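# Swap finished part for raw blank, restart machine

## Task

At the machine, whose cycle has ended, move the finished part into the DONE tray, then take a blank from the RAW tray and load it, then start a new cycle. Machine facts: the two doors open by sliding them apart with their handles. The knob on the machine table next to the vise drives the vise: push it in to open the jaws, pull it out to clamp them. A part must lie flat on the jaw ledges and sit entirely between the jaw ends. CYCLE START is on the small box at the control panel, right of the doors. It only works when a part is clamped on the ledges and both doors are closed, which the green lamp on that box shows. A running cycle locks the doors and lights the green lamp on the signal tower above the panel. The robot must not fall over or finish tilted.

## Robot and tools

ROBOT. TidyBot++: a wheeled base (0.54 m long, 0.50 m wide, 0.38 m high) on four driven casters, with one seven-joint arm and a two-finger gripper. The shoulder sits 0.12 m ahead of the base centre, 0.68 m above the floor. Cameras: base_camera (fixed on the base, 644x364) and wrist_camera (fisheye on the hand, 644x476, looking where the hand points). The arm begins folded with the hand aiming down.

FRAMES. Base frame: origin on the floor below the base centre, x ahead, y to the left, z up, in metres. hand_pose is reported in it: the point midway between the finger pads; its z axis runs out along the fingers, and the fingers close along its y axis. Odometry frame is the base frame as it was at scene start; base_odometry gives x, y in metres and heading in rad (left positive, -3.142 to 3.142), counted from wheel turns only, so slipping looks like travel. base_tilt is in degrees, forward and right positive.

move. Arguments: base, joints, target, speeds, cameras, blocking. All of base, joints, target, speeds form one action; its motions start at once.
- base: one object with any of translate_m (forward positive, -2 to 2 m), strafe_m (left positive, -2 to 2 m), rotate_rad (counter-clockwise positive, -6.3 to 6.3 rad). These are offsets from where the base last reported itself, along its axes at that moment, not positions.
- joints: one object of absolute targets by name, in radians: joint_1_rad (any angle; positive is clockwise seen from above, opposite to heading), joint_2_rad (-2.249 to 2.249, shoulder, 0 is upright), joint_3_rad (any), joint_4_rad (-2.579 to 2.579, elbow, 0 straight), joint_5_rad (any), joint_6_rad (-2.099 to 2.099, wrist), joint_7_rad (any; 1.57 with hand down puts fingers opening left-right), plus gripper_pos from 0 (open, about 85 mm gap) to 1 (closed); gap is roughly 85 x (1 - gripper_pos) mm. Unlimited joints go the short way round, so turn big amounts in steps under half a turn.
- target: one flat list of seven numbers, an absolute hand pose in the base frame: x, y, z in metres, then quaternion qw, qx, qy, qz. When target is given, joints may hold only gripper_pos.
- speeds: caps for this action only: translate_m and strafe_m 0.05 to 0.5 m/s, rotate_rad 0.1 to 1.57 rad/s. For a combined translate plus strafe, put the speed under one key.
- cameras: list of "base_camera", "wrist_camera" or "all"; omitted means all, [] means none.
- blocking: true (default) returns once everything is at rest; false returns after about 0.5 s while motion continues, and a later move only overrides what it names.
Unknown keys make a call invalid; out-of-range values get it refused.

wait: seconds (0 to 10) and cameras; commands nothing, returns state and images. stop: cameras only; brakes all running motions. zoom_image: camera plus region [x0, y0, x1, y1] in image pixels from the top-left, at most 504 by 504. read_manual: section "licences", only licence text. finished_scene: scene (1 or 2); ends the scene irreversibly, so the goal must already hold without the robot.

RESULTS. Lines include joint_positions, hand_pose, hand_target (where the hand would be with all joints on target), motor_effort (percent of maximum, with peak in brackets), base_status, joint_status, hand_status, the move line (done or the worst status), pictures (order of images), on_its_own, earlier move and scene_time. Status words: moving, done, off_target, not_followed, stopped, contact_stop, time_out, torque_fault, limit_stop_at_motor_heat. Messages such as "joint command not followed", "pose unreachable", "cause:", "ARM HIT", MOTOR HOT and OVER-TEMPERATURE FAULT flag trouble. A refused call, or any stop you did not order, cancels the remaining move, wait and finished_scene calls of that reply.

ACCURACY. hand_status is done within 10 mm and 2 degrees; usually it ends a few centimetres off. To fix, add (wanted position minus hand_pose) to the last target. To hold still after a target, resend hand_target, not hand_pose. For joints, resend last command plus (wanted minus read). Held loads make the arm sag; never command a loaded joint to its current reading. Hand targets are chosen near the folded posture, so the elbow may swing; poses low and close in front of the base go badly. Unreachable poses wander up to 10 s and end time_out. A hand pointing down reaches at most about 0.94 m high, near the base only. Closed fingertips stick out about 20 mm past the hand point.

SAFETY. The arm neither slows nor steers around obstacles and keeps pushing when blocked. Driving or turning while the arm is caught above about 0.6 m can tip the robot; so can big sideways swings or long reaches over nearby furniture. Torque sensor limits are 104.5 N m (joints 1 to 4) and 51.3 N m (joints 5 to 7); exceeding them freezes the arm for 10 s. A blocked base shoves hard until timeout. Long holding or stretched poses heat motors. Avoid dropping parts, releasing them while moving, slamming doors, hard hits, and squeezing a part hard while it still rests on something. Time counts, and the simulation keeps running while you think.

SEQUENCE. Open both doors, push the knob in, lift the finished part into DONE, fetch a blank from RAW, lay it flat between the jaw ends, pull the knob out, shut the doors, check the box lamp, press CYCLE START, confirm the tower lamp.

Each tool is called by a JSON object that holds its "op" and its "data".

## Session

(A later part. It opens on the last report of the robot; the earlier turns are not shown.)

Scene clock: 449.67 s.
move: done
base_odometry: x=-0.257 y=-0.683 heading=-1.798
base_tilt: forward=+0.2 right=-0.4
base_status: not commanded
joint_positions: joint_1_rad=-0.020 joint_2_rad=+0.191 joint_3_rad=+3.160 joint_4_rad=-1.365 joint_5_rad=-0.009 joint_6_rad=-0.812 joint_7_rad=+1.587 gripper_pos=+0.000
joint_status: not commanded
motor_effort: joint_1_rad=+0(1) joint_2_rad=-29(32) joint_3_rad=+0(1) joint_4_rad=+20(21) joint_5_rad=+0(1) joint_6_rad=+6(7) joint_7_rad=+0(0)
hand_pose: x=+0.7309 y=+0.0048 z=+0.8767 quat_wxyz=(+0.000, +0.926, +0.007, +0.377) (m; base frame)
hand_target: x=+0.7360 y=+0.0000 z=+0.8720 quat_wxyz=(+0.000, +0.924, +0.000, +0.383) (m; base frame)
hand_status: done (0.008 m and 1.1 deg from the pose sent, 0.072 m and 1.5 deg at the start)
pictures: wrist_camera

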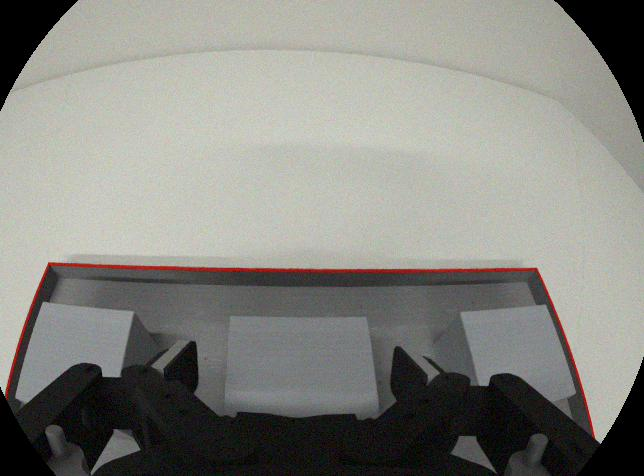

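{"op": "move", "data": {"target": [0.731, -0.003, 0.865, 0, 0.924, 0, 0.383], "cameras": []}}

{"op": "move", "data": {"joints": {"gripper_pos": 1}, "cameras": ["wrist_camera"]}}

{"op": "move", "data": {"target": [0.731, 0.0, 0.92, 0, 0.924, 0, 0.383], "cameras": ["wrist_camera"]}}

Scene clock: 456.83 s.
move: done
base_odometry: x=-0.257 y=-0.683 heading=-1.798
base_tilt: forward=+0.1 right=-0.5
base_status: not commanded
joint_positions: joint_1_rad=-0.018 joint_2_rad=+0.187 joint_3_rad=+3.160 joint_4_rad=-1.401 joint_5_rad=-0.009 joint_6_rad=-0.785 joint_7_rad=+1.587 gripper_pos=+0.000
joint_status: not commanded
motor_effort: joint_1_rad=-1(1) joint_2_rad=-29(30) joint_3_rad=+0(1) joint_4_rad=+20(21) joint_5_rad=+0(1) joint_6_rad=+6(7) joint_7_rad=+0(1)
hand_pose: x=+0.7281 y=+0.0037 z=+0.8663 quat_wxyz=(+0.001, +0.927, +0.006, +0.375) (m; base frame)
hand_target: x=+0.7310 y=-0.0030 z=+0.8650 quat_wxyz=(+0.000, +0.924, +0.000, +0.383) (m; base frame)
hand_status: done (0.007 m and 1.2 deg from the pose sent, 0.014 m and 1.1 deg at the start)
pictures: none
No camera images: "cameras" was empty.

Scene clock: 457.93 s.
move: off_target
base_odometry: x=-0.257 y=-0.683 heading=-1.798
base_tilt: forward=+0.3 right=-0.4
base_status: not commanded
joint_positions: joint_1_rad=-0.017 joint_2_rad=+0.185 joint_3_rad=+3.160 joint_4_rad=-1.401 joint_5_rad=-0.009 joint_6_rad=-0.785 joint_7_rad=+1.587 gripper_pos=+0.294
joint_status: gripper_pos off_target (ended at +0.294, target +1.000)
motor_effort: joint_1_rad=-1(2) joint_2_rad=-29(29) joint_3_rad=+1(1) joint_4_rad=+20(22) joint_5_rad=+1(1) joint_6_rad=+7(8) joint_7_rad=+0(1)
hand_pose: x=+0.7279 y=+0.0029 z=+0.8672 quat_wxyz=(+0.001, +0.927, +0.006, +0.376) (m; base frame)
hand_target: x=+0.7310 y=-0.0030 z=+0.8650 quat_wxyz=(+0.000, +0.924, +0.000, +0.383) (m; base frame)
hand_status: not commanded
pictures: wrist_camera

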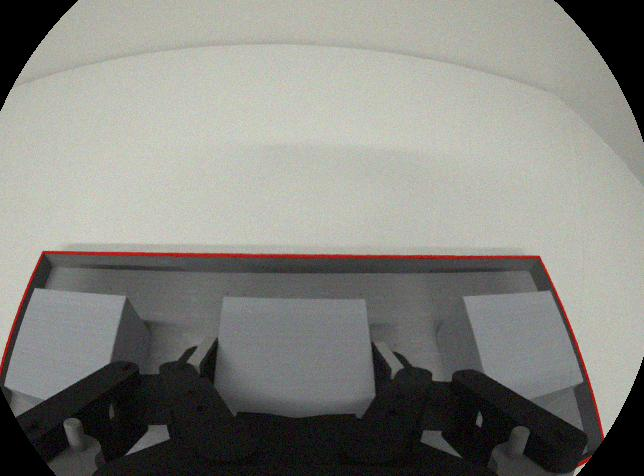

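Scene clock: 459.33 s.
move: off_target
base_odometry: x=-0.257 y=-0.683 heading=-1.798
base_tilt: forward=+0.2 right=-0.4
base_status: not commanded
joint_positions: joint_1_rad=-0.017 joint_2_rad=+0.206 joint_3_rad=+3.160 joint_4_rad=-1.255 joint_5_rad=-0.009 joint_6_rad=-0.903 joint_7_rad=+1.587 gripper_pos=+0.294
joint_status: not commanded
motor_effort: joint_1_rad=-1(2) joint_2_rad=-34(36) joint_3_rad=+1(1) joint_4_rad=+24(25) joint_5_rad=+0(1) joint_6_rad=+9(10) joint_7_rad=+1(1)
hand_pose: x=+0.7359 y=+0.0034 z=+0.9063 quat_wxyz=(+0.001, +0.925, +0.006, +0.379) (m; base frame)
hand_target: x=+0.7310 y=+0.0000 z=+0.9200 quat_wxyz=(+0.000, +0.924, +0.000, +0.383) (m; base frame)
hand_status: off_target (0.015 m and 0.9 deg from the pose sent, 0.053 m and 1.1 deg at the start)
pictures: wrist_camera

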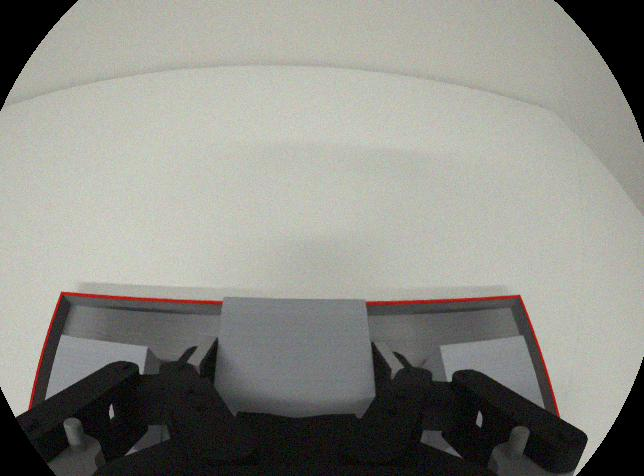

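{"op": "move", "data": {"target": [0.66, 0.0, 1.03, 0, 0.924, 0, 0.383], "cameras": []}}

{"op": "move", "data": {"base": {"translate_m": -0.35}, "joints": {"joint_1_rad": 0, "joint_2_rad": -0.061, "joint_3_rad": 3.1416, "joint_4_rad": -0.926, "joint_5_rad": 0, "joint_6_rad": -1.49, "joint_7_rad": 1.5708}, "cameras": ["wrist_camera"]}}

{"op": "move", "data": {"base": {"rotate_rad": 3.14}, "cameras": ["wrist_camera"]}}

Scene clock: 470.90 s.
move: off_target
base_odometry: x=-0.257 y=-0.683 heading=-1.798
base_tilt: forward=+0.2 right=-0.4
base_status: not commanded
joint_positions: joint_1_rad=-0.017 joint_2_rad=+0.117 joint_3_rad=+3.161 joint_4_rad=-0.987 joint_5_rad=-0.009 joint_6_rad=-1.254 joint_7_rad=+1.587 gripper_pos=+0.294
joint_status: not commanded
motor_effort: joint_1_rad=-1(1) joint_2_rad=-29(36) joint_3_rad=+0(1) joint_4_rad=+22(25) joint_5_rad=+0(1) joint_6_rad=+9(10) joint_7_rad=+0(1)
hand_pose: x=+0.6689 y=+0.0036 z=+1.0205 quat_wxyz=(+0.000, +0.924, +0.007, +0.382) (m; base frame)
hand_target: x=+0.6600 y=+0.0000 z=+1.0300 quat_wxyz=(+0.000, +0.924, +0.000, +0.383) (m; base frame)
hand_status: off_target (0.013 m and 0.9 deg from the pose sent, 0.145 m and 0.9 deg at the start)
pictures: none
No camera images: "cameras" was empty.

Scene clock: 473.07 s.
move: done
base_odometry: x=-0.179 y=-0.342 heading=-1.798
base_tilt: forward=+0.2 right=-0.4
base_status: done
joint_positions: joint_1_rad=-0.011 joint_2_rad=-0.055 joint_3_rad=+3.156 joint_4_rad=-0.943 joint_5_rad=-0.009 joint_6_rad=-1.468 joint_7_rad=+1.587 gripper_pos=+0.294
joint_status: all done
motor_effort: joint_1_rad=-1(1) joint_2_rad=-20(35) joint_3_rad=+0(1) joint_4_rad=+20(24) joint_5_rad=+0(1) joint_6_rad=+9(10) joint_7_rad=+0(1)
hand_pose: x=+0.5601 y=+0.0024 z=+1.0802 quat_wxyz=(-0.001, +0.924, +0.007, +0.383) (m; base frame)
hand_target: x=+0.5530 y=+0.0013 z=+1.0858 quat_wxyz=(+0.000, +0.924, +0.000, +0.383) (m; base frame)
hand_status: not commanded
pictures: wrist_camera

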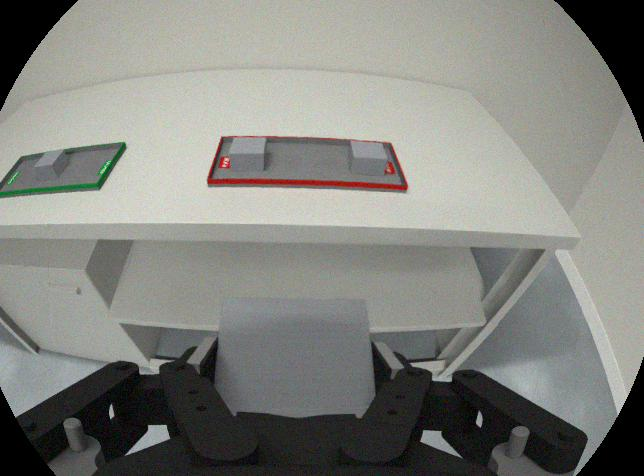

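Scene clock: 476.40 s.
move: done
base_odometry: x=-0.179 y=-0.342 heading=+1.341
base_tilt: forward=+0.2 right=-0.5
base_status: done
joint_positions: joint_1_rad=-0.004 joint_2_rad=-0.039 joint_3_rad=+3.146 joint_4_rad=-0.943 joint_5_rad=-0.009 joint_6_rad=-1.468 joint_7_rad=+1.587 gripper_pos=+0.294
joint_status: not commanded
motor_effort: joint_1_rad=-1(3) joint_2_rad=-20(25) joint_3_rad=+1(3) joint_4_rad=+20(21) joint_5_rad=+0(2) joint_6_rad=+9(10) joint_7_rad=+0(1)
hand_pose: x=+0.5663 y=+0.0037 z=+1.0731 quat_wxyz=(-0.001, +0.927, +0.009, +0.375) (m; base frame)
hand_target: x=+0.5530 y=+0.0013 z=+1.0858 quat_wxyz=(+0.000, +0.924, +0.000, +0.383) (m; base frame)
hand_status: not commanded
pictures: wrist_camera

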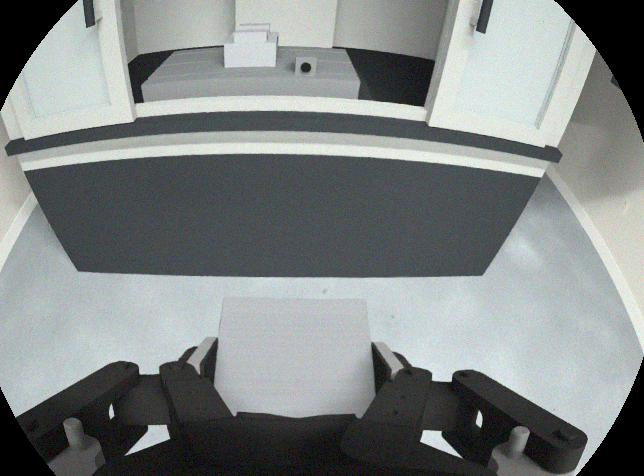

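{"op": "move", "data": {"base": {"translate_m": 0.912, "strafe_m": 0.192, "rotate_rad": 0.001}, "speeds": {"translate_m": 0.35}}}

Scene clock: 482.67 s.
move: done
base_odometry: x=-0.158 y=+0.590 heading=+1.344
base_tilt: forward=+0.2 right=-0.4
base_status: done
joint_positions: joint_1_rad=-0.004 joint_2_rad=-0.044 joint_3_rad=+3.146 joint_4_rad=-0.943 joint_5_rad=-0.009 joint_6_rad=-1.469 joint_7_rad=+1.587 gripper_pos=+0.294
joint_status: not commanded
motor_effort: joint_1_rad=-1(2) joint_2_rad=-20(23) joint_3_rad=+0(1) joint_4_rad=+20(21) joint_5_rad=+0(1) joint_6_rad=+9(10) joint_7_rad=+0(1)
hand_pose: x=+0.5641 y=+0.0037 z=+1.0748 quat_wxyz=(-0.001, +0.926, +0.009, +0.377) (m; base frame)
hand_target: x=+0.5530 y=+0.0013 z=+1.0858 quat_wxyz=(+0.000, +0.924, +0.000, +0.383) (m; base frame)
hand_status: not commanded
pictures: base_camera, wrist_camera

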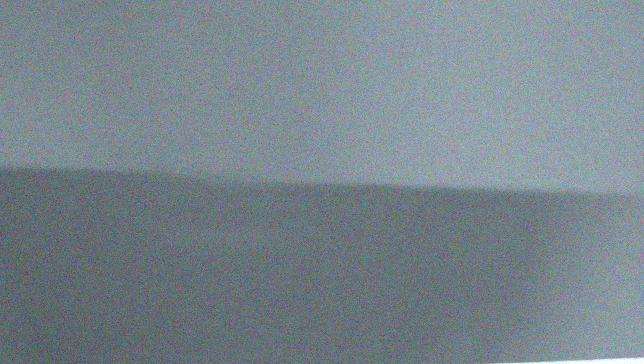

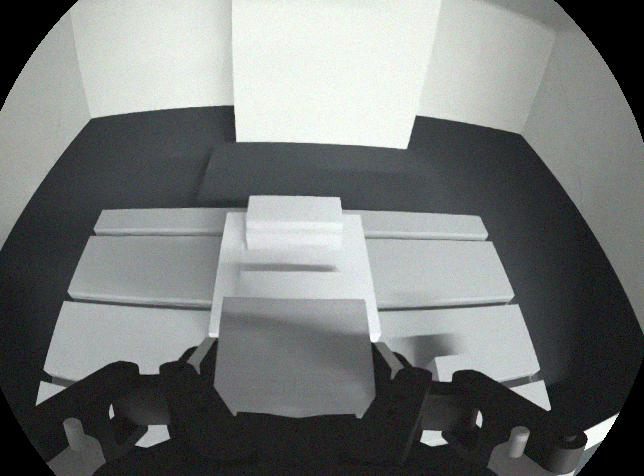

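{"op": "move", "data": {"target": [0.71, 0.001, 1.07, 0, 0.924, 0, 0.383], "cameras": ["wrist_camera"]}}

{"op": "zoom_image", "data": {"camera": "wrist_camera", "region": [170, 220, 430, 460]}}

Scene clock: 491.07 s.
move: off_target
base_odometry: x=-0.158 y=+0.590 heading=+1.344
base_tilt: forward=+0.2 right=-0.4
base_status: not commanded
joint_positions: joint_1_rad=-0.005 joint_2_rad=+0.352 joint_3_rad=+3.171 joint_4_rad=-0.532 joint_5_rad=-0.009 joint_6_rad=-1.492 joint_7_rad=+1.587 gripper_pos=+0.294
joint_status: not commanded
motor_effort: joint_1_rad=+0(1) joint_2_rad=-35(39) joint_3_rad=+0(1) joint_4_rad=+20(21) joint_5_rad=+0(1) joint_6_rad=+9(10) joint_7_rad=+0(1)
hand_pose: x=+0.7230 y=-0.0059 z=+1.0520 quat_wxyz=(+0.008, +0.927, +0.000, +0.374) (m; base frame)
hand_target: x=+0.7100 y=+0.0010 z=+1.0700 quat_wxyz=(+0.000, +0.924, +0.000, +0.383) (m; base frame)
hand_status: off_target (0.023 m and 1.4 deg from the pose sent, 0.146 m and 1.2 deg at the start)
pictures: wrist_camera

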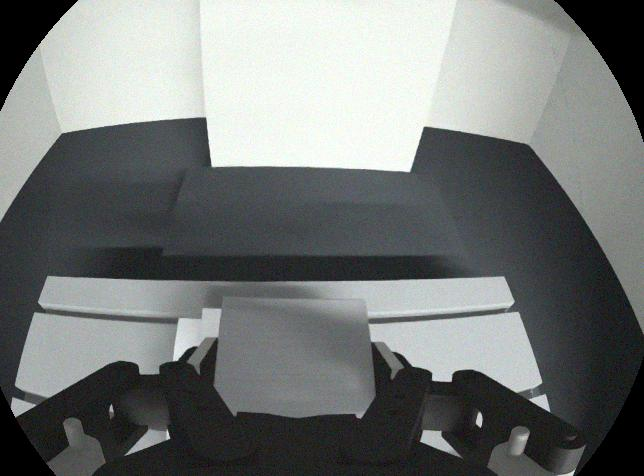

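Scaled by 1.938.

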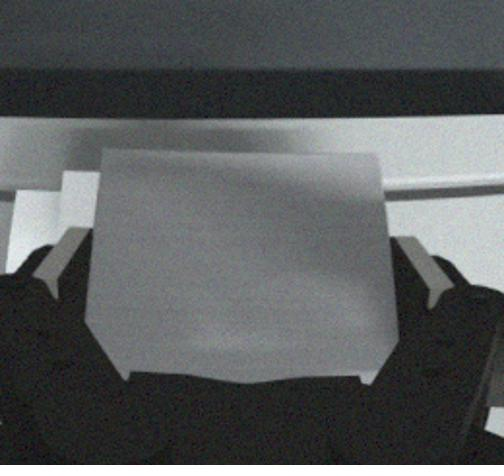

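{"op": "move", "data": {"target": [0.702, 0.009, 1.065, 0, 0.924, 0.004, 0.383], "joints": {"gripper_pos": 1}, "cameras": ["wrist_camera"]}}

Scene clock: 508.03 s.
move: off_target
base_odometry: x=-0.158 y=+0.590 heading=+1.344
base_tilt: forward=+0.2 right=-0.4
base_status: not commanded
joint_positions: joint_1_rad=-0.028 joint_2_rad=+0.318 joint_3_rad=+3.171 joint_4_rad=-0.593 joint_5_rad=-0.009 joint_6_rad=-1.493 joint_7_rad=+1.587 gripper_pos=+0.294
joint_status: gripper_pos off_target (ended at +0.294, target +1.000)
motor_effort: joint_1_rad=-1(1) joint_2_rad=-34(36) joint_3_rad=+0(1) joint_4_rad=+20(21) joint_5_rad=+0(1) joint_6_rad=+9(9) joint_7_rad=+0(1)
hand_pose: x=+0.7086 y=+0.0079 z=+1.0439 quat_wxyz=(+0.003, +0.933, +0.011, +0.361) (m; base frame)
hand_target: x=+0.7020 y=+0.0090 z=+1.0650 quat_wxyz=(+0.000, +0.924, +0.004, +0.383) (m; base frame)
hand_status: off_target (0.022 m and 2.9 deg from the pose sent, 0.029 m and 1.5 deg at the start)
pictures: wrist_camera

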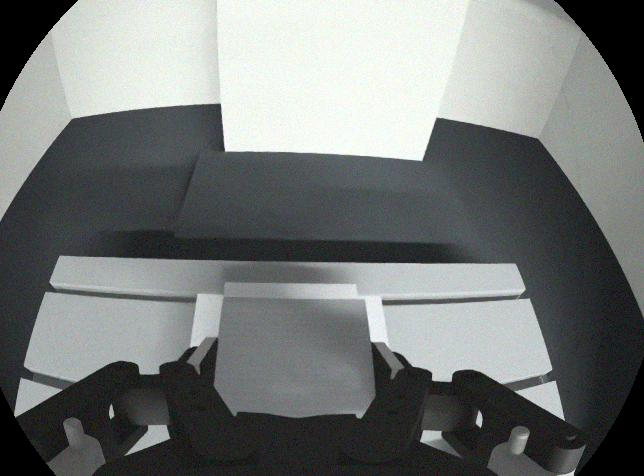

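{"op": "move", "data": {"target": [0.722, 0.007, 1.043, 0.399, 0.917, 0.0, 0.0], "cameras": []}}

Scene clock: 513.83 s.
move: off_target
base_odometry: x=-0.158 y=+0.590 heading=+1.343
base_tilt: forward=+0.2 right=-0.4
base_status: not commanded
joint_positions: joint_1_rad=-0.371 joint_2_rad=+0.737 joint_3_rad=+3.954 joint_4_rad=-0.215 joint_5_rad=+0.295 joint_6_rad=-2.089 joint_7_rad=+1.944 gripper_pos=+0.294
joint_status: not commanded
motor_effort: joint_1_rad=-4(13) joint_2_rad=-38(41) joint_3_rad=+3(6) joint_4_rad=+12(20) joint_5_rad=+4(7) joint_6_rad=+2(24) joint_7_rad=+1(3)
hand_pose: x=+0.6454 y=-0.0798 z=+0.9673 quat_wxyz=(+0.390, +0.920, -0.015, +0.030) (m; base frame)
hand_target: x=+0.6583 y=-0.0566 z=+0.9502 quat_wxyz=(+0.365, +0.930, +0.034, +0.027) (m; base frame)
hand_status: off_target (0.138 m and 4.0 deg from the pose sent, 0.013 m and 62.2 deg at the start; a joint's target at an end of its range on 32 of 71 steps)
pictures: none
No camera images: "cameras" was empty.

{"op": "wait", "data": {"seconds": 0}}

Scene clock: 516.10 s.
base_odometry: x=-0.158 y=+0.590 heading=+1.343
base_tilt: forward=+0.2 right=-0.5
base_status: not commanded
joint_positions: joint_1_rad=-0.371 joint_2_rad=+0.737 joint_3_rad=+3.954 joint_4_rad=-0.215 joint_5_rad=+0.295 joint_6_rad=-2.089 joint_7_rad=+1.944 gripper_pos=+0.294
joint_status: not commanded
motor_effort: joint_1_rad=-4(13) joint_2_rad=-38(41) joint_3_rad=+3(6) joint_4_rad=+12(20) joint_5_rad=+3(7) joint_6_rad=+2(24) joint_7_rad=+0(3)
hand_pose: x=+0.6454 y=-0.0798 z=+0.9673 quat_wxyz=(+0.390, +0.920, -0.015, +0.030) (m; base frame)
hand_target: x=+0.6583 y=-0.0566 z=+0.9502 quat_wxyz=(+0.365, +0.930, +0.034, +0.027) (m; base frame)
hand_status: off_target (0.138 m and 4.0 deg from the pose sent, 0.013 m and 62.2 deg at the start; a joint's target at an end of its range on 32 of 71 steps)
pictures: base_camera, wrist_camera

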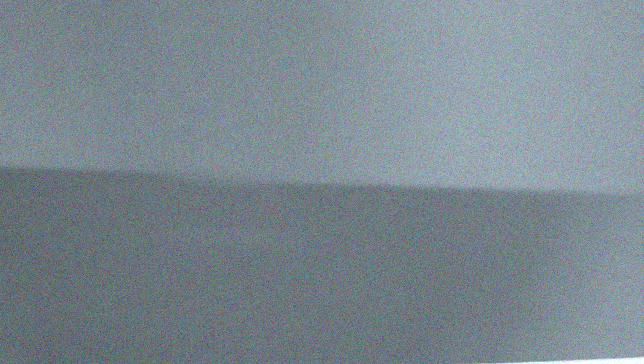

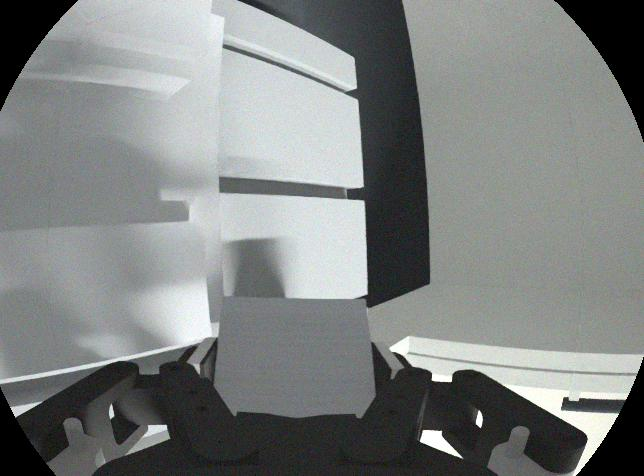

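{"op": "move", "data": {"base": {"translate_m": -0.2}, "cameras": []}}

{"op": "move", "data": {"joints": {"joint_1_rad":0,"joint_2_rad":-0.061,"joint_3_rad":3.1416,"joint_4_rad":-0.926,"joint_5_rad":0,"joint_6_rad":-1.49,"joint_7_rad":1.5708}}}

Scene clock: 520.23 s.
move: done
base_odometry: x=-0.204 y=+0.395 heading=+1.344
base_tilt: forward=+0.2 right=-0.4
base_status: done
joint_positions: joint_1_rad=-0.381 joint_2_rad=+0.750 joint_3_rad=+3.954 joint_4_rad=-0.216 joint_5_rad=+0.262 joint_6_rad=-2.088 joint_7_rad=+1.945 gripper_pos=+0.294
joint_status: not commanded
motor_effort: joint_1_rad=-1(6) joint_2_rad=-43(46) joint_3_rad=+6(6) joint_4_rad=+13(14) joint_5_rad=+8(8) joint_6_rad=+4(5) joint_7_rad=+0(1)
hand_pose: x=+0.6535 y=-0.0671 z=+0.9556 quat_wxyz=(+0.381, +0.924, +0.003, +0.028) (m; base frame)
hand_target: x=+0.6583 y=-0.0566 z=+0.9502 quat_wxyz=(+0.365, +0.930, +0.034, +0.027) (m; base frame)
hand_status: not commanded
pictures: none
No camera images: "cameras" was empty.

Scene clock: 522.63 s.
move: done
base_odometry: x=-0.204 y=+0.395 heading=+1.344
base_tilt: forward=+0.2 right=-0.4
base_status: not commanded
joint_positions: joint_1_rad=-0.013 joint_2_rad=-0.042 joint_3_rad=+3.156 joint_4_rad=-0.921 joint_5_rad=+0.073 joint_6_rad=-1.544 joint_7_rad=+1.609 gripper_pos=+0.294
joint_status: all done
motor_effort: joint_1_rad=-1(3) joint_2_rad=-20(45) joint_3_rad=+1(7) joint_4_rad=+20(20) joint_5_rad=+1(8) joint_6_rad=+9(10) joint_7_rad=+0(2)
hand_pose: x=+0.5479 y=-0.0219 z=+1.0694 quat_wxyz=(+0.041, +0.935, +0.005, +0.351) (m; base frame)
hand_target: x=+0.5530 y=+0.0013 z=+1.0858 quat_wxyz=(+0.000, +0.924, +0.000, +0.383) (m; base frame)
hand_status: not commanded
pictures: base_camera, wrist_camera

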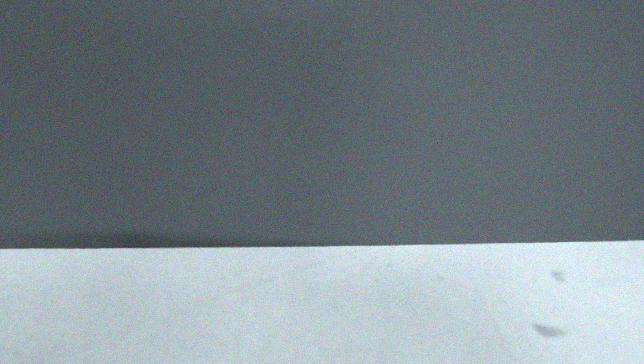

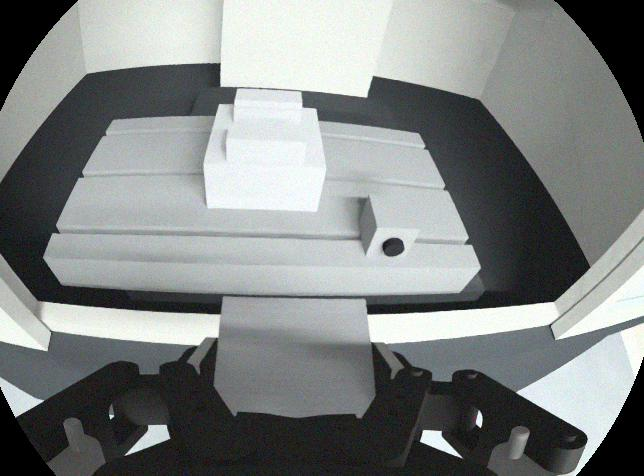

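{"op": "move", "data": {"joints": {"joint_1_rad":0.003,"joint_2_rad":-0.08,"joint_3_rad":3.13,"joint_4_rad":-0.93,"joint_5_rad":-0.08,"joint_6_rad":-1.46,"joint_7_rad":1.54}, "cameras": []}}

{"op": "move", "data": {"base": {"translate_m": 0.2}, "cameras": []}}

{"op": "move", "data": {"target": [0.71, 0.005, 1.08, 0, 0.919, 0, 0.395], "cameras": ["wrist_camera"]}}

Scene clock: 527.20 s.
move: done
base_odometry: x=-0.204 y=+0.395 heading=+1.344
base_tilt: forward=+0.2 right=-0.3
base_status: not commanded
joint_positions: joint_1_rad=-0.004 joint_2_rad=-0.055 joint_3_rad=+3.140 joint_4_rad=-0.928 joint_5_rad=-0.016 joint_6_rad=-1.508 joint_7_rad=+1.573 gripper_pos=+0.294
joint_status: all done
motor_effort: joint_1_rad=-1(3) joint_2_rad=-19(22) joint_3_rad=+1(2) joint_4_rad=+20(21) joint_5_rad=+0(2) joint_6_rad=+9(10) joint_7_rad=+1(2)
hand_pose: x=+0.5510 y=+0.0084 z=+1.0784 quat_wxyz=(-0.008, +0.929, +0.006, +0.371) (m; base frame)
hand_target: x=+0.5505 y=+0.0301 z=+1.0997 quat_wxyz=(-0.046, +0.914, +0.002, +0.403) (m; base frame)
hand_status: not commanded
pictures: none
No camera images: "cameras" was empty.

Scene clock: 528.83 s.
move: done
base_odometry: x=-0.159 y=+0.590 heading=+1.344
base_tilt: forward=+0.2 right=-0.4
base_status: done
joint_positions: joint_1_rad=-0.002 joint_2_rad=-0.061 joint_3_rad=+3.139 joint_4_rad=-0.930 joint_5_rad=-0.019 joint_6_rad=-1.505 joint_7_rad=+1.573 gripper_pos=+0.294
joint_status: not commanded
motor_effort: joint_1_rad=-1(3) joint_2_rad=-18(25) joint_3_rad=+1(3) joint_4_rad=+19(21) joint_5_rad=+0(2) joint_6_rad=+9(10) joint_7_rad=+0(1)
hand_pose: x=+0.5494 y=+0.0094 z=+1.0810 quat_wxyz=(-0.010, +0.927, +0.006, +0.375) (m; base frame)
hand_target: x=+0.5505 y=+0.0301 z=+1.0997 quat_wxyz=(-0.046, +0.914, +0.002, +0.403) (m; base frame)
hand_status: not commanded
pictures: none
No camera images: "cameras" was empty.

Scene clock: 530.73 s.
move: off_target
base_odometry: x=-0.159 y=+0.590 heading=+1.344
base_tilt: forward=+0.2 right=-0.5
base_status: not commanded
joint_positions: joint_1_rad=-0.016 joint_2_rad=+0.345 joint_3_rad=+3.172 joint_4_rad=-0.524 joint_5_rad=-0.019 joint_6_rad=-1.505 joint_7_rad=+1.573 gripper_pos=+0.294
joint_status: not commanded
motor_effort: joint_1_rad=-1(2) joint_2_rad=-35(39) joint_3_rad=+1(1) joint_4_rad=+19(21) joint_5_rad=+0(0) joint_6_rad=+9(10) joint_7_rad=+0(1)
hand_pose: x=+0.7178 y=+0.0035 z=+1.0569 quat_wxyz=(-0.002, +0.927, +0.000, +0.375) (m; base frame)
hand_target: x=+0.7100 y=+0.0050 z=+1.0800 quat_wxyz=(+0.000, +0.919, +0.000, +0.395) (m; base frame)
hand_status: off_target (0.024 m and 2.5 deg from the pose sent, 0.161 m and 2.8 deg at the start)
pictures: wrist_camera

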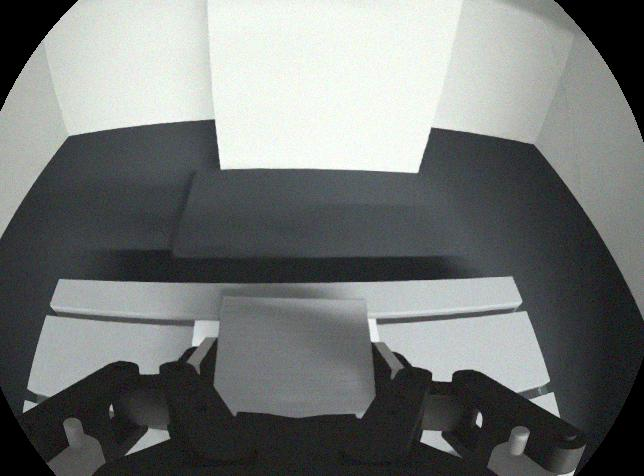

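{"op": "move", "data": {"target": [0.72, 0.008, 1.04, 0, 0.919, 0, 0.395], "cameras": ["wrist_camera"]}}

Scene clock: 535.33 s.
move: off_target
base_odometry: x=-0.159 y=+0.590 heading=+1.344
base_tilt: forward=+0.2 right=-0.5
base_status: not commanded
joint_positions: joint_1_rad=-0.027 joint_2_rad=+0.289 joint_3_rad=+3.172 joint_4_rad=-0.755 joint_5_rad=-0.019 joint_6_rad=-1.367 joint_7_rad=+1.573 gripper_pos=+0.294
joint_status: not commanded
motor_effort: joint_1_rad=-1(1) joint_2_rad=-34(36) joint_3_rad=+0(1) joint_4_rad=+21(22) joint_5_rad=+0(1) joint_6_rad=+9(9) joint_7_rad=+0(1)
hand_pose: x=+0.7187 y=+0.0089 z=+1.0109 quat_wxyz=(-0.005, +0.934, +0.003, +0.357) (m; base frame)
hand_target: x=+0.7200 y=+0.0080 z=+1.0400 quat_wxyz=(+0.000, +0.919, +0.000, +0.395) (m; base frame)
hand_status: off_target (0.029 m and 4.7 deg from the pose sent, 0.018 m and 2.5 deg at the start)
pictures: wrist_camera

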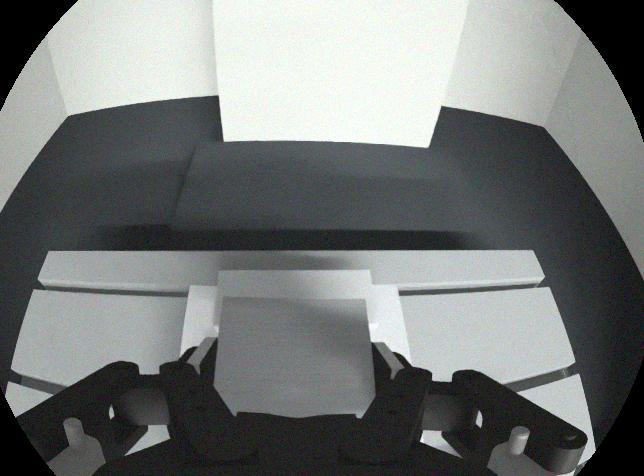

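{"op": "move", "data": {"target": [0.727, 0.007, 1.037, 0, 0.908, 0, 0.419], "cameras": ["wrist_camera"]}}

Scene clock: 539.23 s.
move: off_target
base_odometry: x=-0.159 y=+0.590 heading=+1.344
base_tilt: forward=+0.2 right=-0.4
base_status: not commanded
joint_positions: joint_1_rad=-0.027 joint_2_rad=+0.254 joint_3_rad=+3.172 joint_4_rad=-0.859 joint_5_rad=-0.019 joint_6_rad=-1.246 joint_7_rad=+1.573 gripper_pos=+0.294
joint_status: not commanded
motor_effort: joint_1_rad=-1(1) joint_2_rad=-35(35) joint_3_rad=+1(1) joint_4_rad=+22(23) joint_5_rad=+0(1) joint_6_rad=+9(10) joint_7_rad=+0(1)
hand_pose: x=+0.7266 y=+0.0081 z=+1.0067 quat_wxyz=(-0.005, +0.925, +0.002, +0.381) (m; base frame)
hand_target: x=+0.7270 y=+0.0070 z=+1.0370 quat_wxyz=(+0.000, +0.908, +0.000, +0.419) (m; base frame)
hand_status: off_target (0.030 m and 4.8 deg from the pose sent, 0.027 m and 7.7 deg at the start)
pictures: wrist_camera

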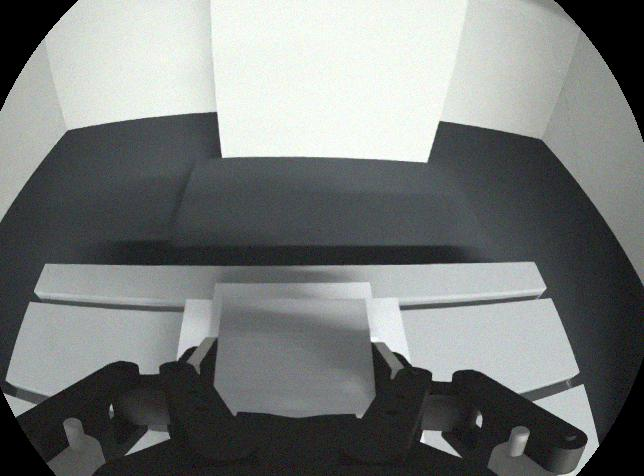

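{"op": "move", "data": {"target": [0.729, 0.007, 1.025, 0, 0.908, 0, 0.419], "cameras": ["wrist_camera"]}}

{"op": "zoom_image", "data": {"camera": "wrist_camera", "region": [150, 240, 450, 440]}}

Scene clock: 543.30 s.
move: off_target
base_odometry: x=-0.159 y=+0.590 heading=+1.344
base_tilt: forward=+0.3 right=-0.5
base_status: not commanded
joint_positions: joint_1_rad=-0.027 joint_2_rad=+0.240 joint_3_rad=+3.172 joint_4_rad=-0.919 joint_5_rad=-0.019 joint_6_rad=-1.198 joint_7_rad=+1.573 gripper_pos=+0.294
joint_status: not commanded
motor_effort: joint_1_rad=-1(1) joint_2_rad=-33(36) joint_3_rad=+0(1) joint_4_rad=+22(24) joint_5_rad=+0(0) joint_6_rad=+9(10) joint_7_rad=+0(1)
hand_pose: x=+0.7275 y=+0.0078 z=+0.9956 quat_wxyz=(-0.005, +0.924, +0.002, +0.382) (m; base frame)
hand_target: x=+0.7290 y=+0.0070 z=+1.0250 quat_wxyz=(+0.000, +0.908, +0.000, +0.419) (m; base frame)
hand_status: off_target (0.029 m and 4.7 deg from the pose sent, 0.018 m and 4.8 deg at the start)
pictures: wrist_camera

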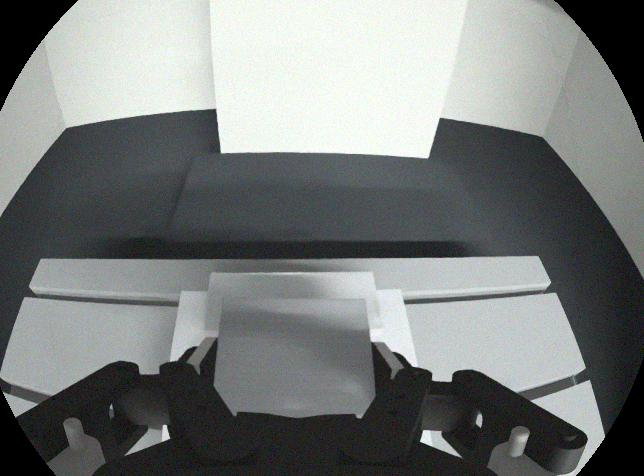

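Scaled by 1.680.

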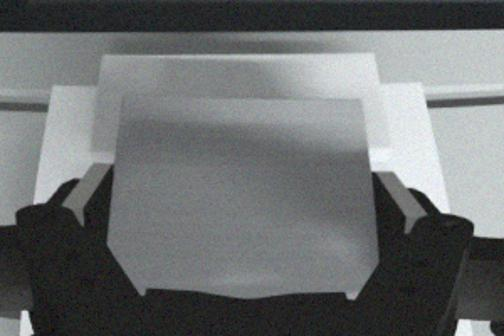

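{"op": "move", "data": {"target": [0.7315, 0.007, 1.016, 0, 0.908, 0, 0.419], "cameras": []}}

{"op": "move", "data": {"target": [0.7315, 0.007, 1.008, 0, 0.908, 0, 0.419], "cameras": ["wrist_camera"]}}

{"op": "zoom_image", "data": {"camera": "wrist_camera", "region": [150, 240, 450, 440]}}

Scene clock: 546.73 s.
move: off_target
base_odometry: x=-0.159 y=+0.590 heading=+1.344
base_tilt: forward=+0.2 right=-0.4
base_status: not commanded
joint_positions: joint_1_rad=-0.027 joint_2_rad=+0.233 joint_3_rad=+3.172 joint_4_rad=-0.955 joint_5_rad=-0.019 joint_6_rad=-1.166 joint_7_rad=+1.573 gripper_pos=+0.294
joint_status: not commanded
motor_effort: joint_1_rad=-1(1) joint_2_rad=-33(34) joint_3_rad=+0(1) joint_4_rad=+22(23) joint_5_rad=+0(0) joint_6_rad=+10(10) joint_7_rad=-1(1)
hand_pose: x=+0.7287 y=+0.0075 z=+0.9892 quat_wxyz=(-0.006, +0.923, +0.001, +0.384) (m; base frame)
hand_target: x=+0.7315 y=+0.0070 z=+1.0160 quat_wxyz=(+0.000, +0.908, +0.000, +0.419) (m; base frame)
hand_status: off_target (0.027 m and 4.4 deg from the pose sent, 0.021 m and 4.7 deg at the start)
pictures: none
No camera images: "cameras" was empty.

Scene clock: 547.40 s.
move: off_target
base_odometry: x=-0.159 y=+0.590 heading=+1.344
base_tilt: forward=+0.2 right=-0.4
base_status: not commanded
joint_positions: joint_1_rad=-0.028 joint_2_rad=+0.217 joint_3_rad=+3.172 joint_4_rad=-0.988 joint_5_rad=-0.019 joint_6_rad=-1.131 joint_7_rad=+1.573 gripper_pos=+0.294
joint_status: not commanded
motor_effort: joint_1_rad=+0(1) joint_2_rad=-31(33) joint_3_rad=+0(1) joint_4_rad=+21(23) joint_5_rad=+0(1) joint_6_rad=+9(10) joint_7_rad=+0(1)
hand_pose: x=+0.7281 y=+0.0075 z=+0.9896 quat_wxyz=(-0.006, +0.920, +0.001, +0.392) (m; base frame)
hand_target: x=+0.7315 y=+0.0070 z=+1.0080 quat_wxyz=(+0.000, +0.908, +0.000, +0.419) (m; base frame)
hand_status: off_target (0.019 m and 3.4 deg from the pose sent, 0.019 m and 4.4 deg at the start)
pictures: wrist_camera

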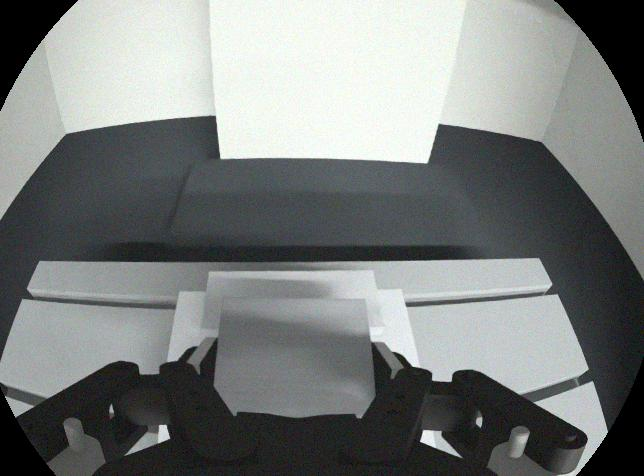

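Scaled by 1.680.

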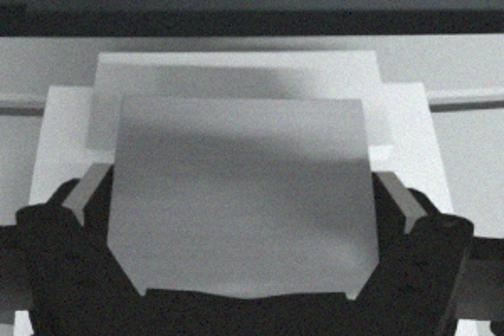

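{"op": "move", "data": {"target": [0.7345, 0.007, 1.016, 0, 0.908, 0, 0.419], "cameras": []}}

{"op": "move", "data": {"target": [0.7345, 0.007, 1.004, 0, 0.908, 0, 0.419], "cameras": ["wrist_camera"]}}

Scene clock: 557.03 s.
move: off_target
base_odometry: x=-0.159 y=+0.590 heading=+1.344
base_tilt: forward=+0.2 right=-0.4
base_status: not commanded
joint_positions: joint_1_rad=-0.028 joint_2_rad=+0.222 joint_3_rad=+3.172 joint_4_rad=-0.975 joint_5_rad=-0.019 joint_6_rad=-1.143 joint_7_rad=+1.573 gripper_pos=+0.294
joint_status: not commanded
motor_effort: joint_1_rad=-1(2) joint_2_rad=-33(34) joint_3_rad=-1(1) joint_4_rad=+25(25) joint_5_rad=+0(1) joint_6_rad=+13(13) joint_7_rad=+0(1)
hand_pose: x=+0.7284 y=+0.0076 z=+0.9903 quat_wxyz=(-0.006, +0.921, +0.001, +0.390) (m; base frame)
hand_target: x=+0.7345 y=+0.0070 z=+1.0160 quat_wxyz=(+0.000, +0.908, +0.000, +0.419) (m; base frame)
hand_status: off_target (0.026 m and 3.7 deg from the pose sent, 0.027 m and 3.4 deg at the start)
pictures: none
No camera images: "cameras" was empty.

Scene clock: 557.80 s.
move: off_target
base_odometry: x=-0.159 y=+0.590 heading=+1.344
base_tilt: forward=+0.2 right=-0.4
base_status: not commanded
joint_positions: joint_1_rad=-0.028 joint_2_rad=+0.211 joint_3_rad=+3.172 joint_4_rad=-1.001 joint_5_rad=-0.019 joint_6_rad=-1.116 joint_7_rad=+1.573 gripper_pos=+0.294
joint_status: not commanded
motor_effort: joint_1_rad=+0(2) joint_2_rad=-31(33) joint_3_rad=+1(1) joint_4_rad=+23(25) joint_5_rad=+0(1) joint_6_rad=+11(13) joint_7_rad=+0(1)
hand_pose: x=+0.7279 y=+0.0075 z=+0.9898 quat_wxyz=(-0.006, +0.918, +0.001, +0.396) (m; base frame)
hand_target: x=+0.7345 y=+0.0070 z=+1.0040 quat_wxyz=(+0.000, +0.908, +0.000, +0.419) (m; base frame)
hand_status: off_target (0.016 m and 3.0 deg from the pose sent, 0.015 m and 3.7 deg at the start)
pictures: wrist_camera

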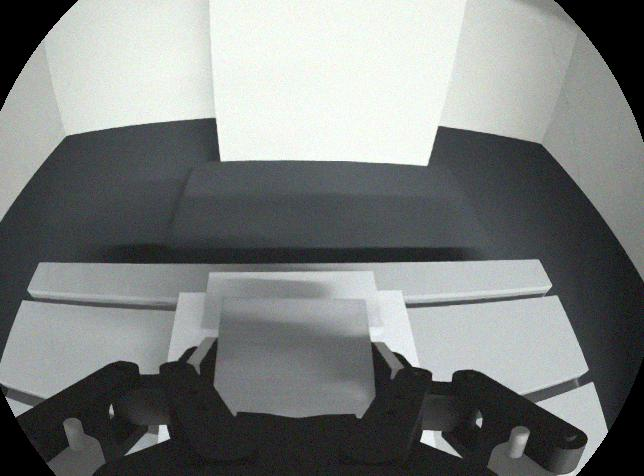

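{"op": "move", "data": {"joints": {"gripper_pos": 0.1}, "cameras": ["wrist_camera"]}}

{"op": "zoom_image", "data": {"camera": "wrist_camera", "region": [150, 240, 450, 440]}}

Scene clock: 565.10 s.
move: done
base_odometry: x=-0.159 y=+0.590 heading=+1.344
base_tilt: forward=+0.2 right=-0.4
base_status: not commanded
joint_positions: joint_1_rad=-0.028 joint_2_rad=+0.204 joint_3_rad=+3.172 joint_4_rad=-0.997 joint_5_rad=-0.019 joint_6_rad=-1.092 joint_7_rad=+1.573 gripper_pos=+0.100
joint_status: all done
motor_effort: joint_1_rad=-1(1) joint_2_rad=-29(32) joint_3_rad=+0(1) joint_4_rad=+19(23) joint_5_rad=+0(1) joint_6_rad=+7(11) joint_7_rad=+0(1)
hand_pose: x=+0.7312 y=+0.0075 z=+1.0012 quat_wxyz=(-0.006, +0.912, +0.001, +0.411) (m; base frame)
hand_target: x=+0.7345 y=+0.0070 z=+1.0040 quat_wxyz=(+0.000, +0.908, +0.000, +0.419) (m; base frame)
hand_status: not commanded
pictures: wrist_camera

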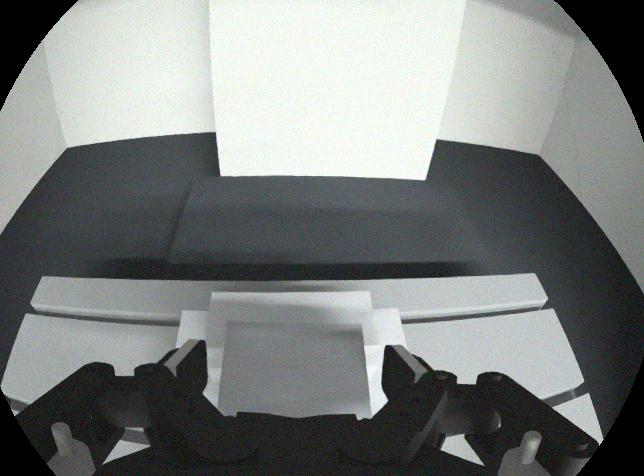

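Scaled by 1.680.

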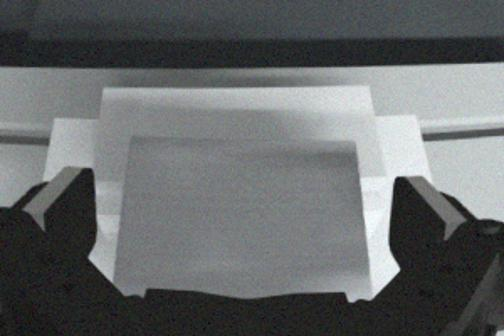

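Retreat and look.

{"op": "move", "data": {"joints": {"gripper_pos": 0}, "target": [0.69, 0.007, 1.045, 0, 0.924, 0, 0.383], "cameras": ["wrist_camera"]}}

{"op": "zoom_image", "data": {"camera": "wrist_camera", "region": [150, 240, 450, 440]}}

Scene clock: 569.67 s.
move: off_target
base_odometry: x=-0.159 y=+0.590 heading=+1.344
base_tilt: forward=+0.2 right=-0.4
base_status: not commanded
joint_positions: joint_1_rad=-0.028 joint_2_rad=+0.202 joint_3_rad=+3.172 joint_4_rad=-0.789 joint_5_rad=-0.019 joint_6_rad=-1.318 joint_7_rad=+1.573 gripper_pos=+0.000
joint_status: all done
motor_effort: joint_1_rad=-1(1) joint_2_rad=-27(30) joint_3_rad=+1(1) joint_4_rad=+17(20) joint_5_rad=+0(1) joint_6_rad=+7(7) joint_7_rad=+1(1)
hand_pose: x=+0.6970 y=+0.0083 z=+1.0566 quat_wxyz=(-0.006, +0.915, +0.003, +0.404) (m; base frame)
hand_target: x=+0.6900 y=+0.0070 z=+1.0450 quat_wxyz=(+0.000, +0.924, +0.000, +0.383) (m; base frame)
hand_status: off_target (0.014 m and 2.8 deg from the pose sent, 0.060 m and 3.6 deg at the start)
pictures: wrist_camera

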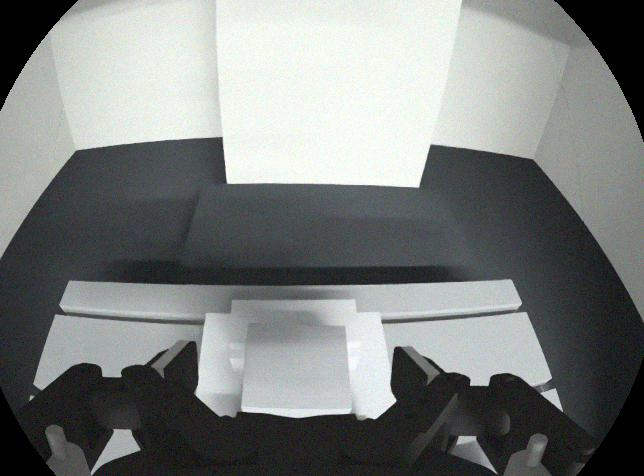

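Scaled by 1.680.

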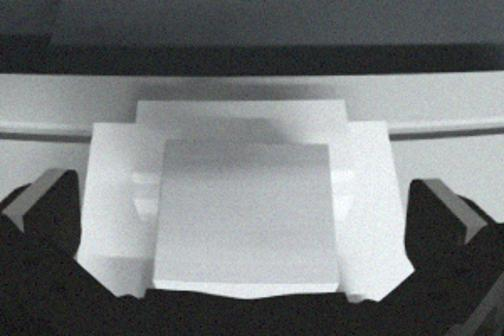

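{"op": "move", "data": {"base": {"translate_m": -0.16, "strafe_m": -0.18}, "joints": {"joint_1_rad":0,"joint_2_rad":-0.061,"joint_3_rad":3.1416,"joint_4_rad":-0.926,"joint_5_rad":0,"joint_6_rad":-1.49,"joint_7_rad":1.5708,"gripper_pos":0}, "cameras": ["wrist_camera"]}}

{"op": "zoom_image", "data": {"camera": "wrist_camera", "region": [80, 60, 380, 340]}}

Scene clock: 577.80 s.
move: done
base_odometry: x=-0.019 y=+0.394 heading=+1.344
base_tilt: forward=+0.2 right=-0.4
base_status: done
joint_positions: joint_1_rad=-0.005 joint_2_rad=-0.069 joint_3_rad=+3.156 joint_4_rad=-0.906 joint_5_rad=-0.019 joint_6_rad=-1.447 joint_7_rad=+1.573 gripper_pos=+0.000
joint_status: all done
motor_effort: joint_1_rad=-1(3) joint_2_rad=-15(32) joint_3_rad=+0(2) joint_4_rad=+16(20) joint_5_rad=+0(1) joint_6_rad=+7(8) joint_7_rad=+0(1)
hand_pose: x=+0.5589 y=+0.0030 z=+1.1086 quat_wxyz=(-0.007, +0.909, +0.000, +0.416) (m; base frame)
hand_target: x=+0.5530 y=+0.0013 z=+1.0858 quat_wxyz=(+0.000, +0.924, +0.000, +0.383) (m; base frame)
hand_status: not commanded
pictures: wrist_camera

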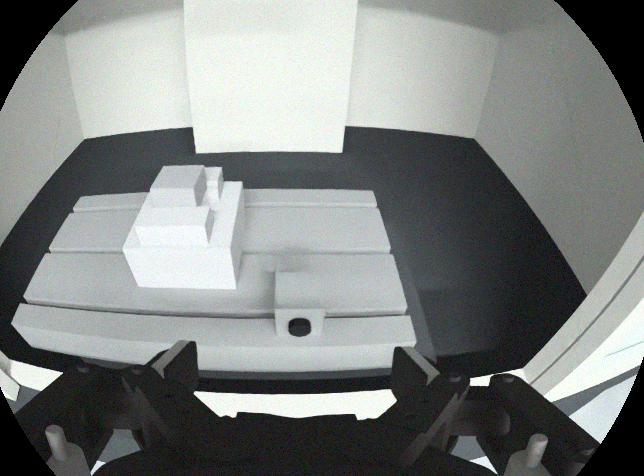

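Scaled by 1.680.

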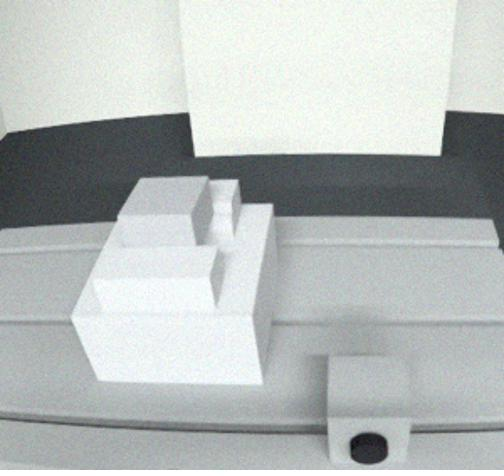

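{"op": "zoom_image", "data": {"camera": "wrist_camera", "region": [120, 155, 260, 295]}}

{"op": "move", "data": {"joints": {"joint_1_rad":0,"joint_2_rad":-0.382,"joint_3_rad":3.1416,"joint_4_rad":-1.807,"joint_5_rad":0,"joint_6_rad":-0.669,"joint_7_rad":1.5708}, "cameras": ["wrist_camera"]}}

Scaled by 3.600.

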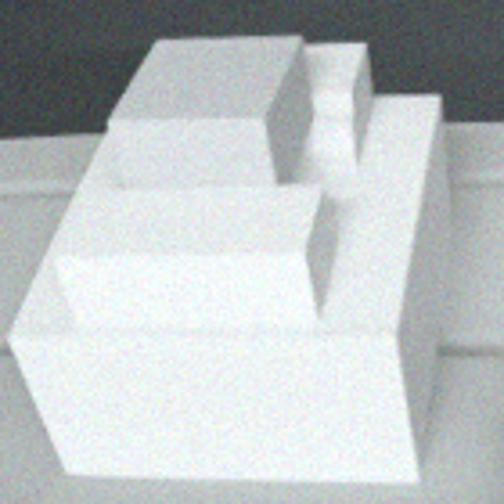

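Scene clock: 582.63 s.
move: done
base_odometry: x=-0.019 y=+0.394 heading=+1.344
base_tilt: forward=+0.2 right=-0.4
base_status: not commanded
joint_positions: joint_1_rad=-0.005 joint_2_rad=-0.369 joint_3_rad=+3.156 joint_4_rad=-1.784 joint_5_rad=-0.019 joint_6_rad=-0.706 joint_7_rad=+1.573 gripper_pos=+0.000
joint_status: all done
motor_effort: joint_1_rad=-1(2) joint_2_rad=-9(17) joint_3_rad=+1(2) joint_4_rad=+20(22) joint_5_rad=+0(1) joint_6_rad=+8(9) joint_7_rad=-1(2)
hand_pose: x=+0.5432 y=+0.0004 z=+0.9607 quat_wxyz=(-0.009, +0.872, -0.007, +0.489) (m; base frame)
hand_target: x=+0.5428 y=+0.0013 z=+0.9624 quat_wxyz=(+0.000, +0.866, +0.000, +0.500) (m; base frame)
hand_status: not commanded
pictures: wrist_camera

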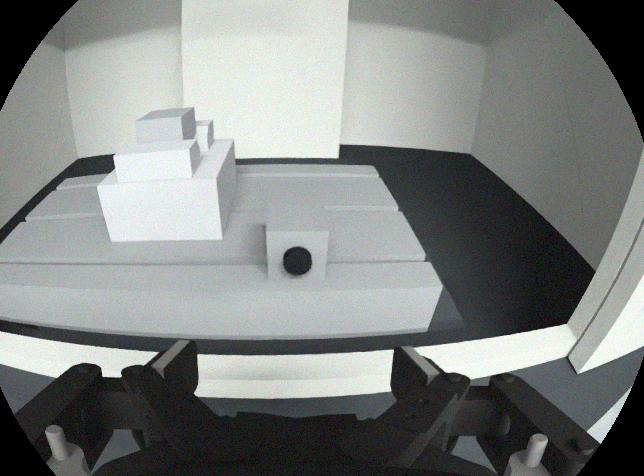

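{"op": "move", "data": {"base": {"translate_m": 0.059}, "joints": {"gripper_pos":0.4}, "cameras": []}}

{"op": "move", "data": {"target": [0.63, -0.002, 0.912, 0, 0.866, 0, 0.5], "joints": {"gripper_pos":0.4}, "cameras": ["wrist_camera"]}}

{"op": "zoom_image", "data": {"camera": "wrist_camera", "region": [200, 240, 400, 440]}}

Scene clock: 594.40 s.
move: done
base_odometry: x=-0.006 y=+0.451 heading=+1.344
base_tilt: forward=+0.2 right=-0.5
base_status: done
joint_positions: joint_1_rad=-0.005 joint_2_rad=-0.377 joint_3_rad=+3.153 joint_4_rad=-1.785 joint_5_rad=-0.019 joint_6_rad=-0.701 joint_7_rad=+1.573 gripper_pos=+0.400
joint_status: all done
motor_effort: joint_1_rad=-1(1) joint_2_rad=-9(12) joint_3_rad=+1(2) joint_4_rad=+21(21) joint_5_rad=+0(1) joint_6_rad=+8(8) joint_7_rad=+0(1)
hand_pose: x=+0.5416 y=+0.0016 z=+0.9647 quat_wxyz=(-0.009, +0.869, -0.006, +0.494) (m; base frame)
hand_target: x=+0.5428 y=+0.0013 z=+0.9624 quat_wxyz=(+0.000, +0.866, +0.000, +0.500) (m; base frame)
hand_status: not commanded
pictures: none
No camera images: "cameras" was empty.

Scene clock: 595.93 s.
move: done
base_odometry: x=-0.006 y=+0.451 heading=+1.344
base_tilt: forward=+0.2 right=-0.4
base_status: not commanded
joint_positions: joint_1_rad=-0.006 joint_2_rad=-0.174 joint_3_rad=+3.154 joint_4_rad=-1.815 joint_5_rad=-0.019 joint_6_rad=-0.468 joint_7_rad=+1.573 gripper_pos=+0.400
joint_status: all done
motor_effort: joint_1_rad=-1(1) joint_2_rad=-16(19) joint_3_rad=+0(1) joint_4_rad=+20(22) joint_5_rad=+0(0) joint_6_rad=+8(8) joint_7_rad=+0(1)
hand_pose: x=+0.6271 y=+0.0006 z=+0.9146 quat_wxyz=(-0.007, +0.870, -0.007, +0.494) (m; base frame)
hand_target: x=+0.6300 y=-0.0020 z=+0.9120 quat_wxyz=(+0.000, +0.866, +0.000, +0.500) (m; base frame)
hand_status: done (0.005 m and 1.4 deg from the pose sent, 0.103 m and 1.5 deg at the start)
pictures: wrist_camera

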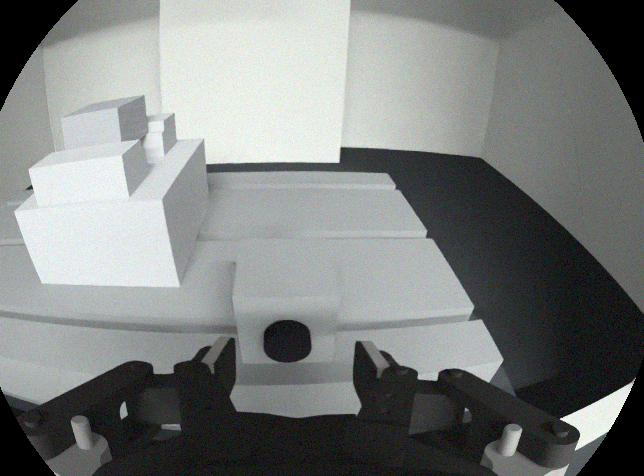

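Scaled by 2.520.

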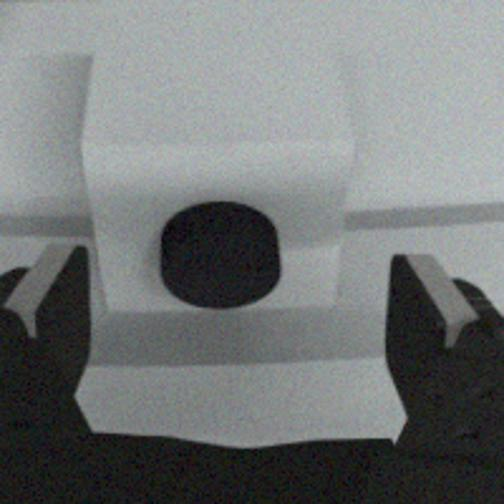

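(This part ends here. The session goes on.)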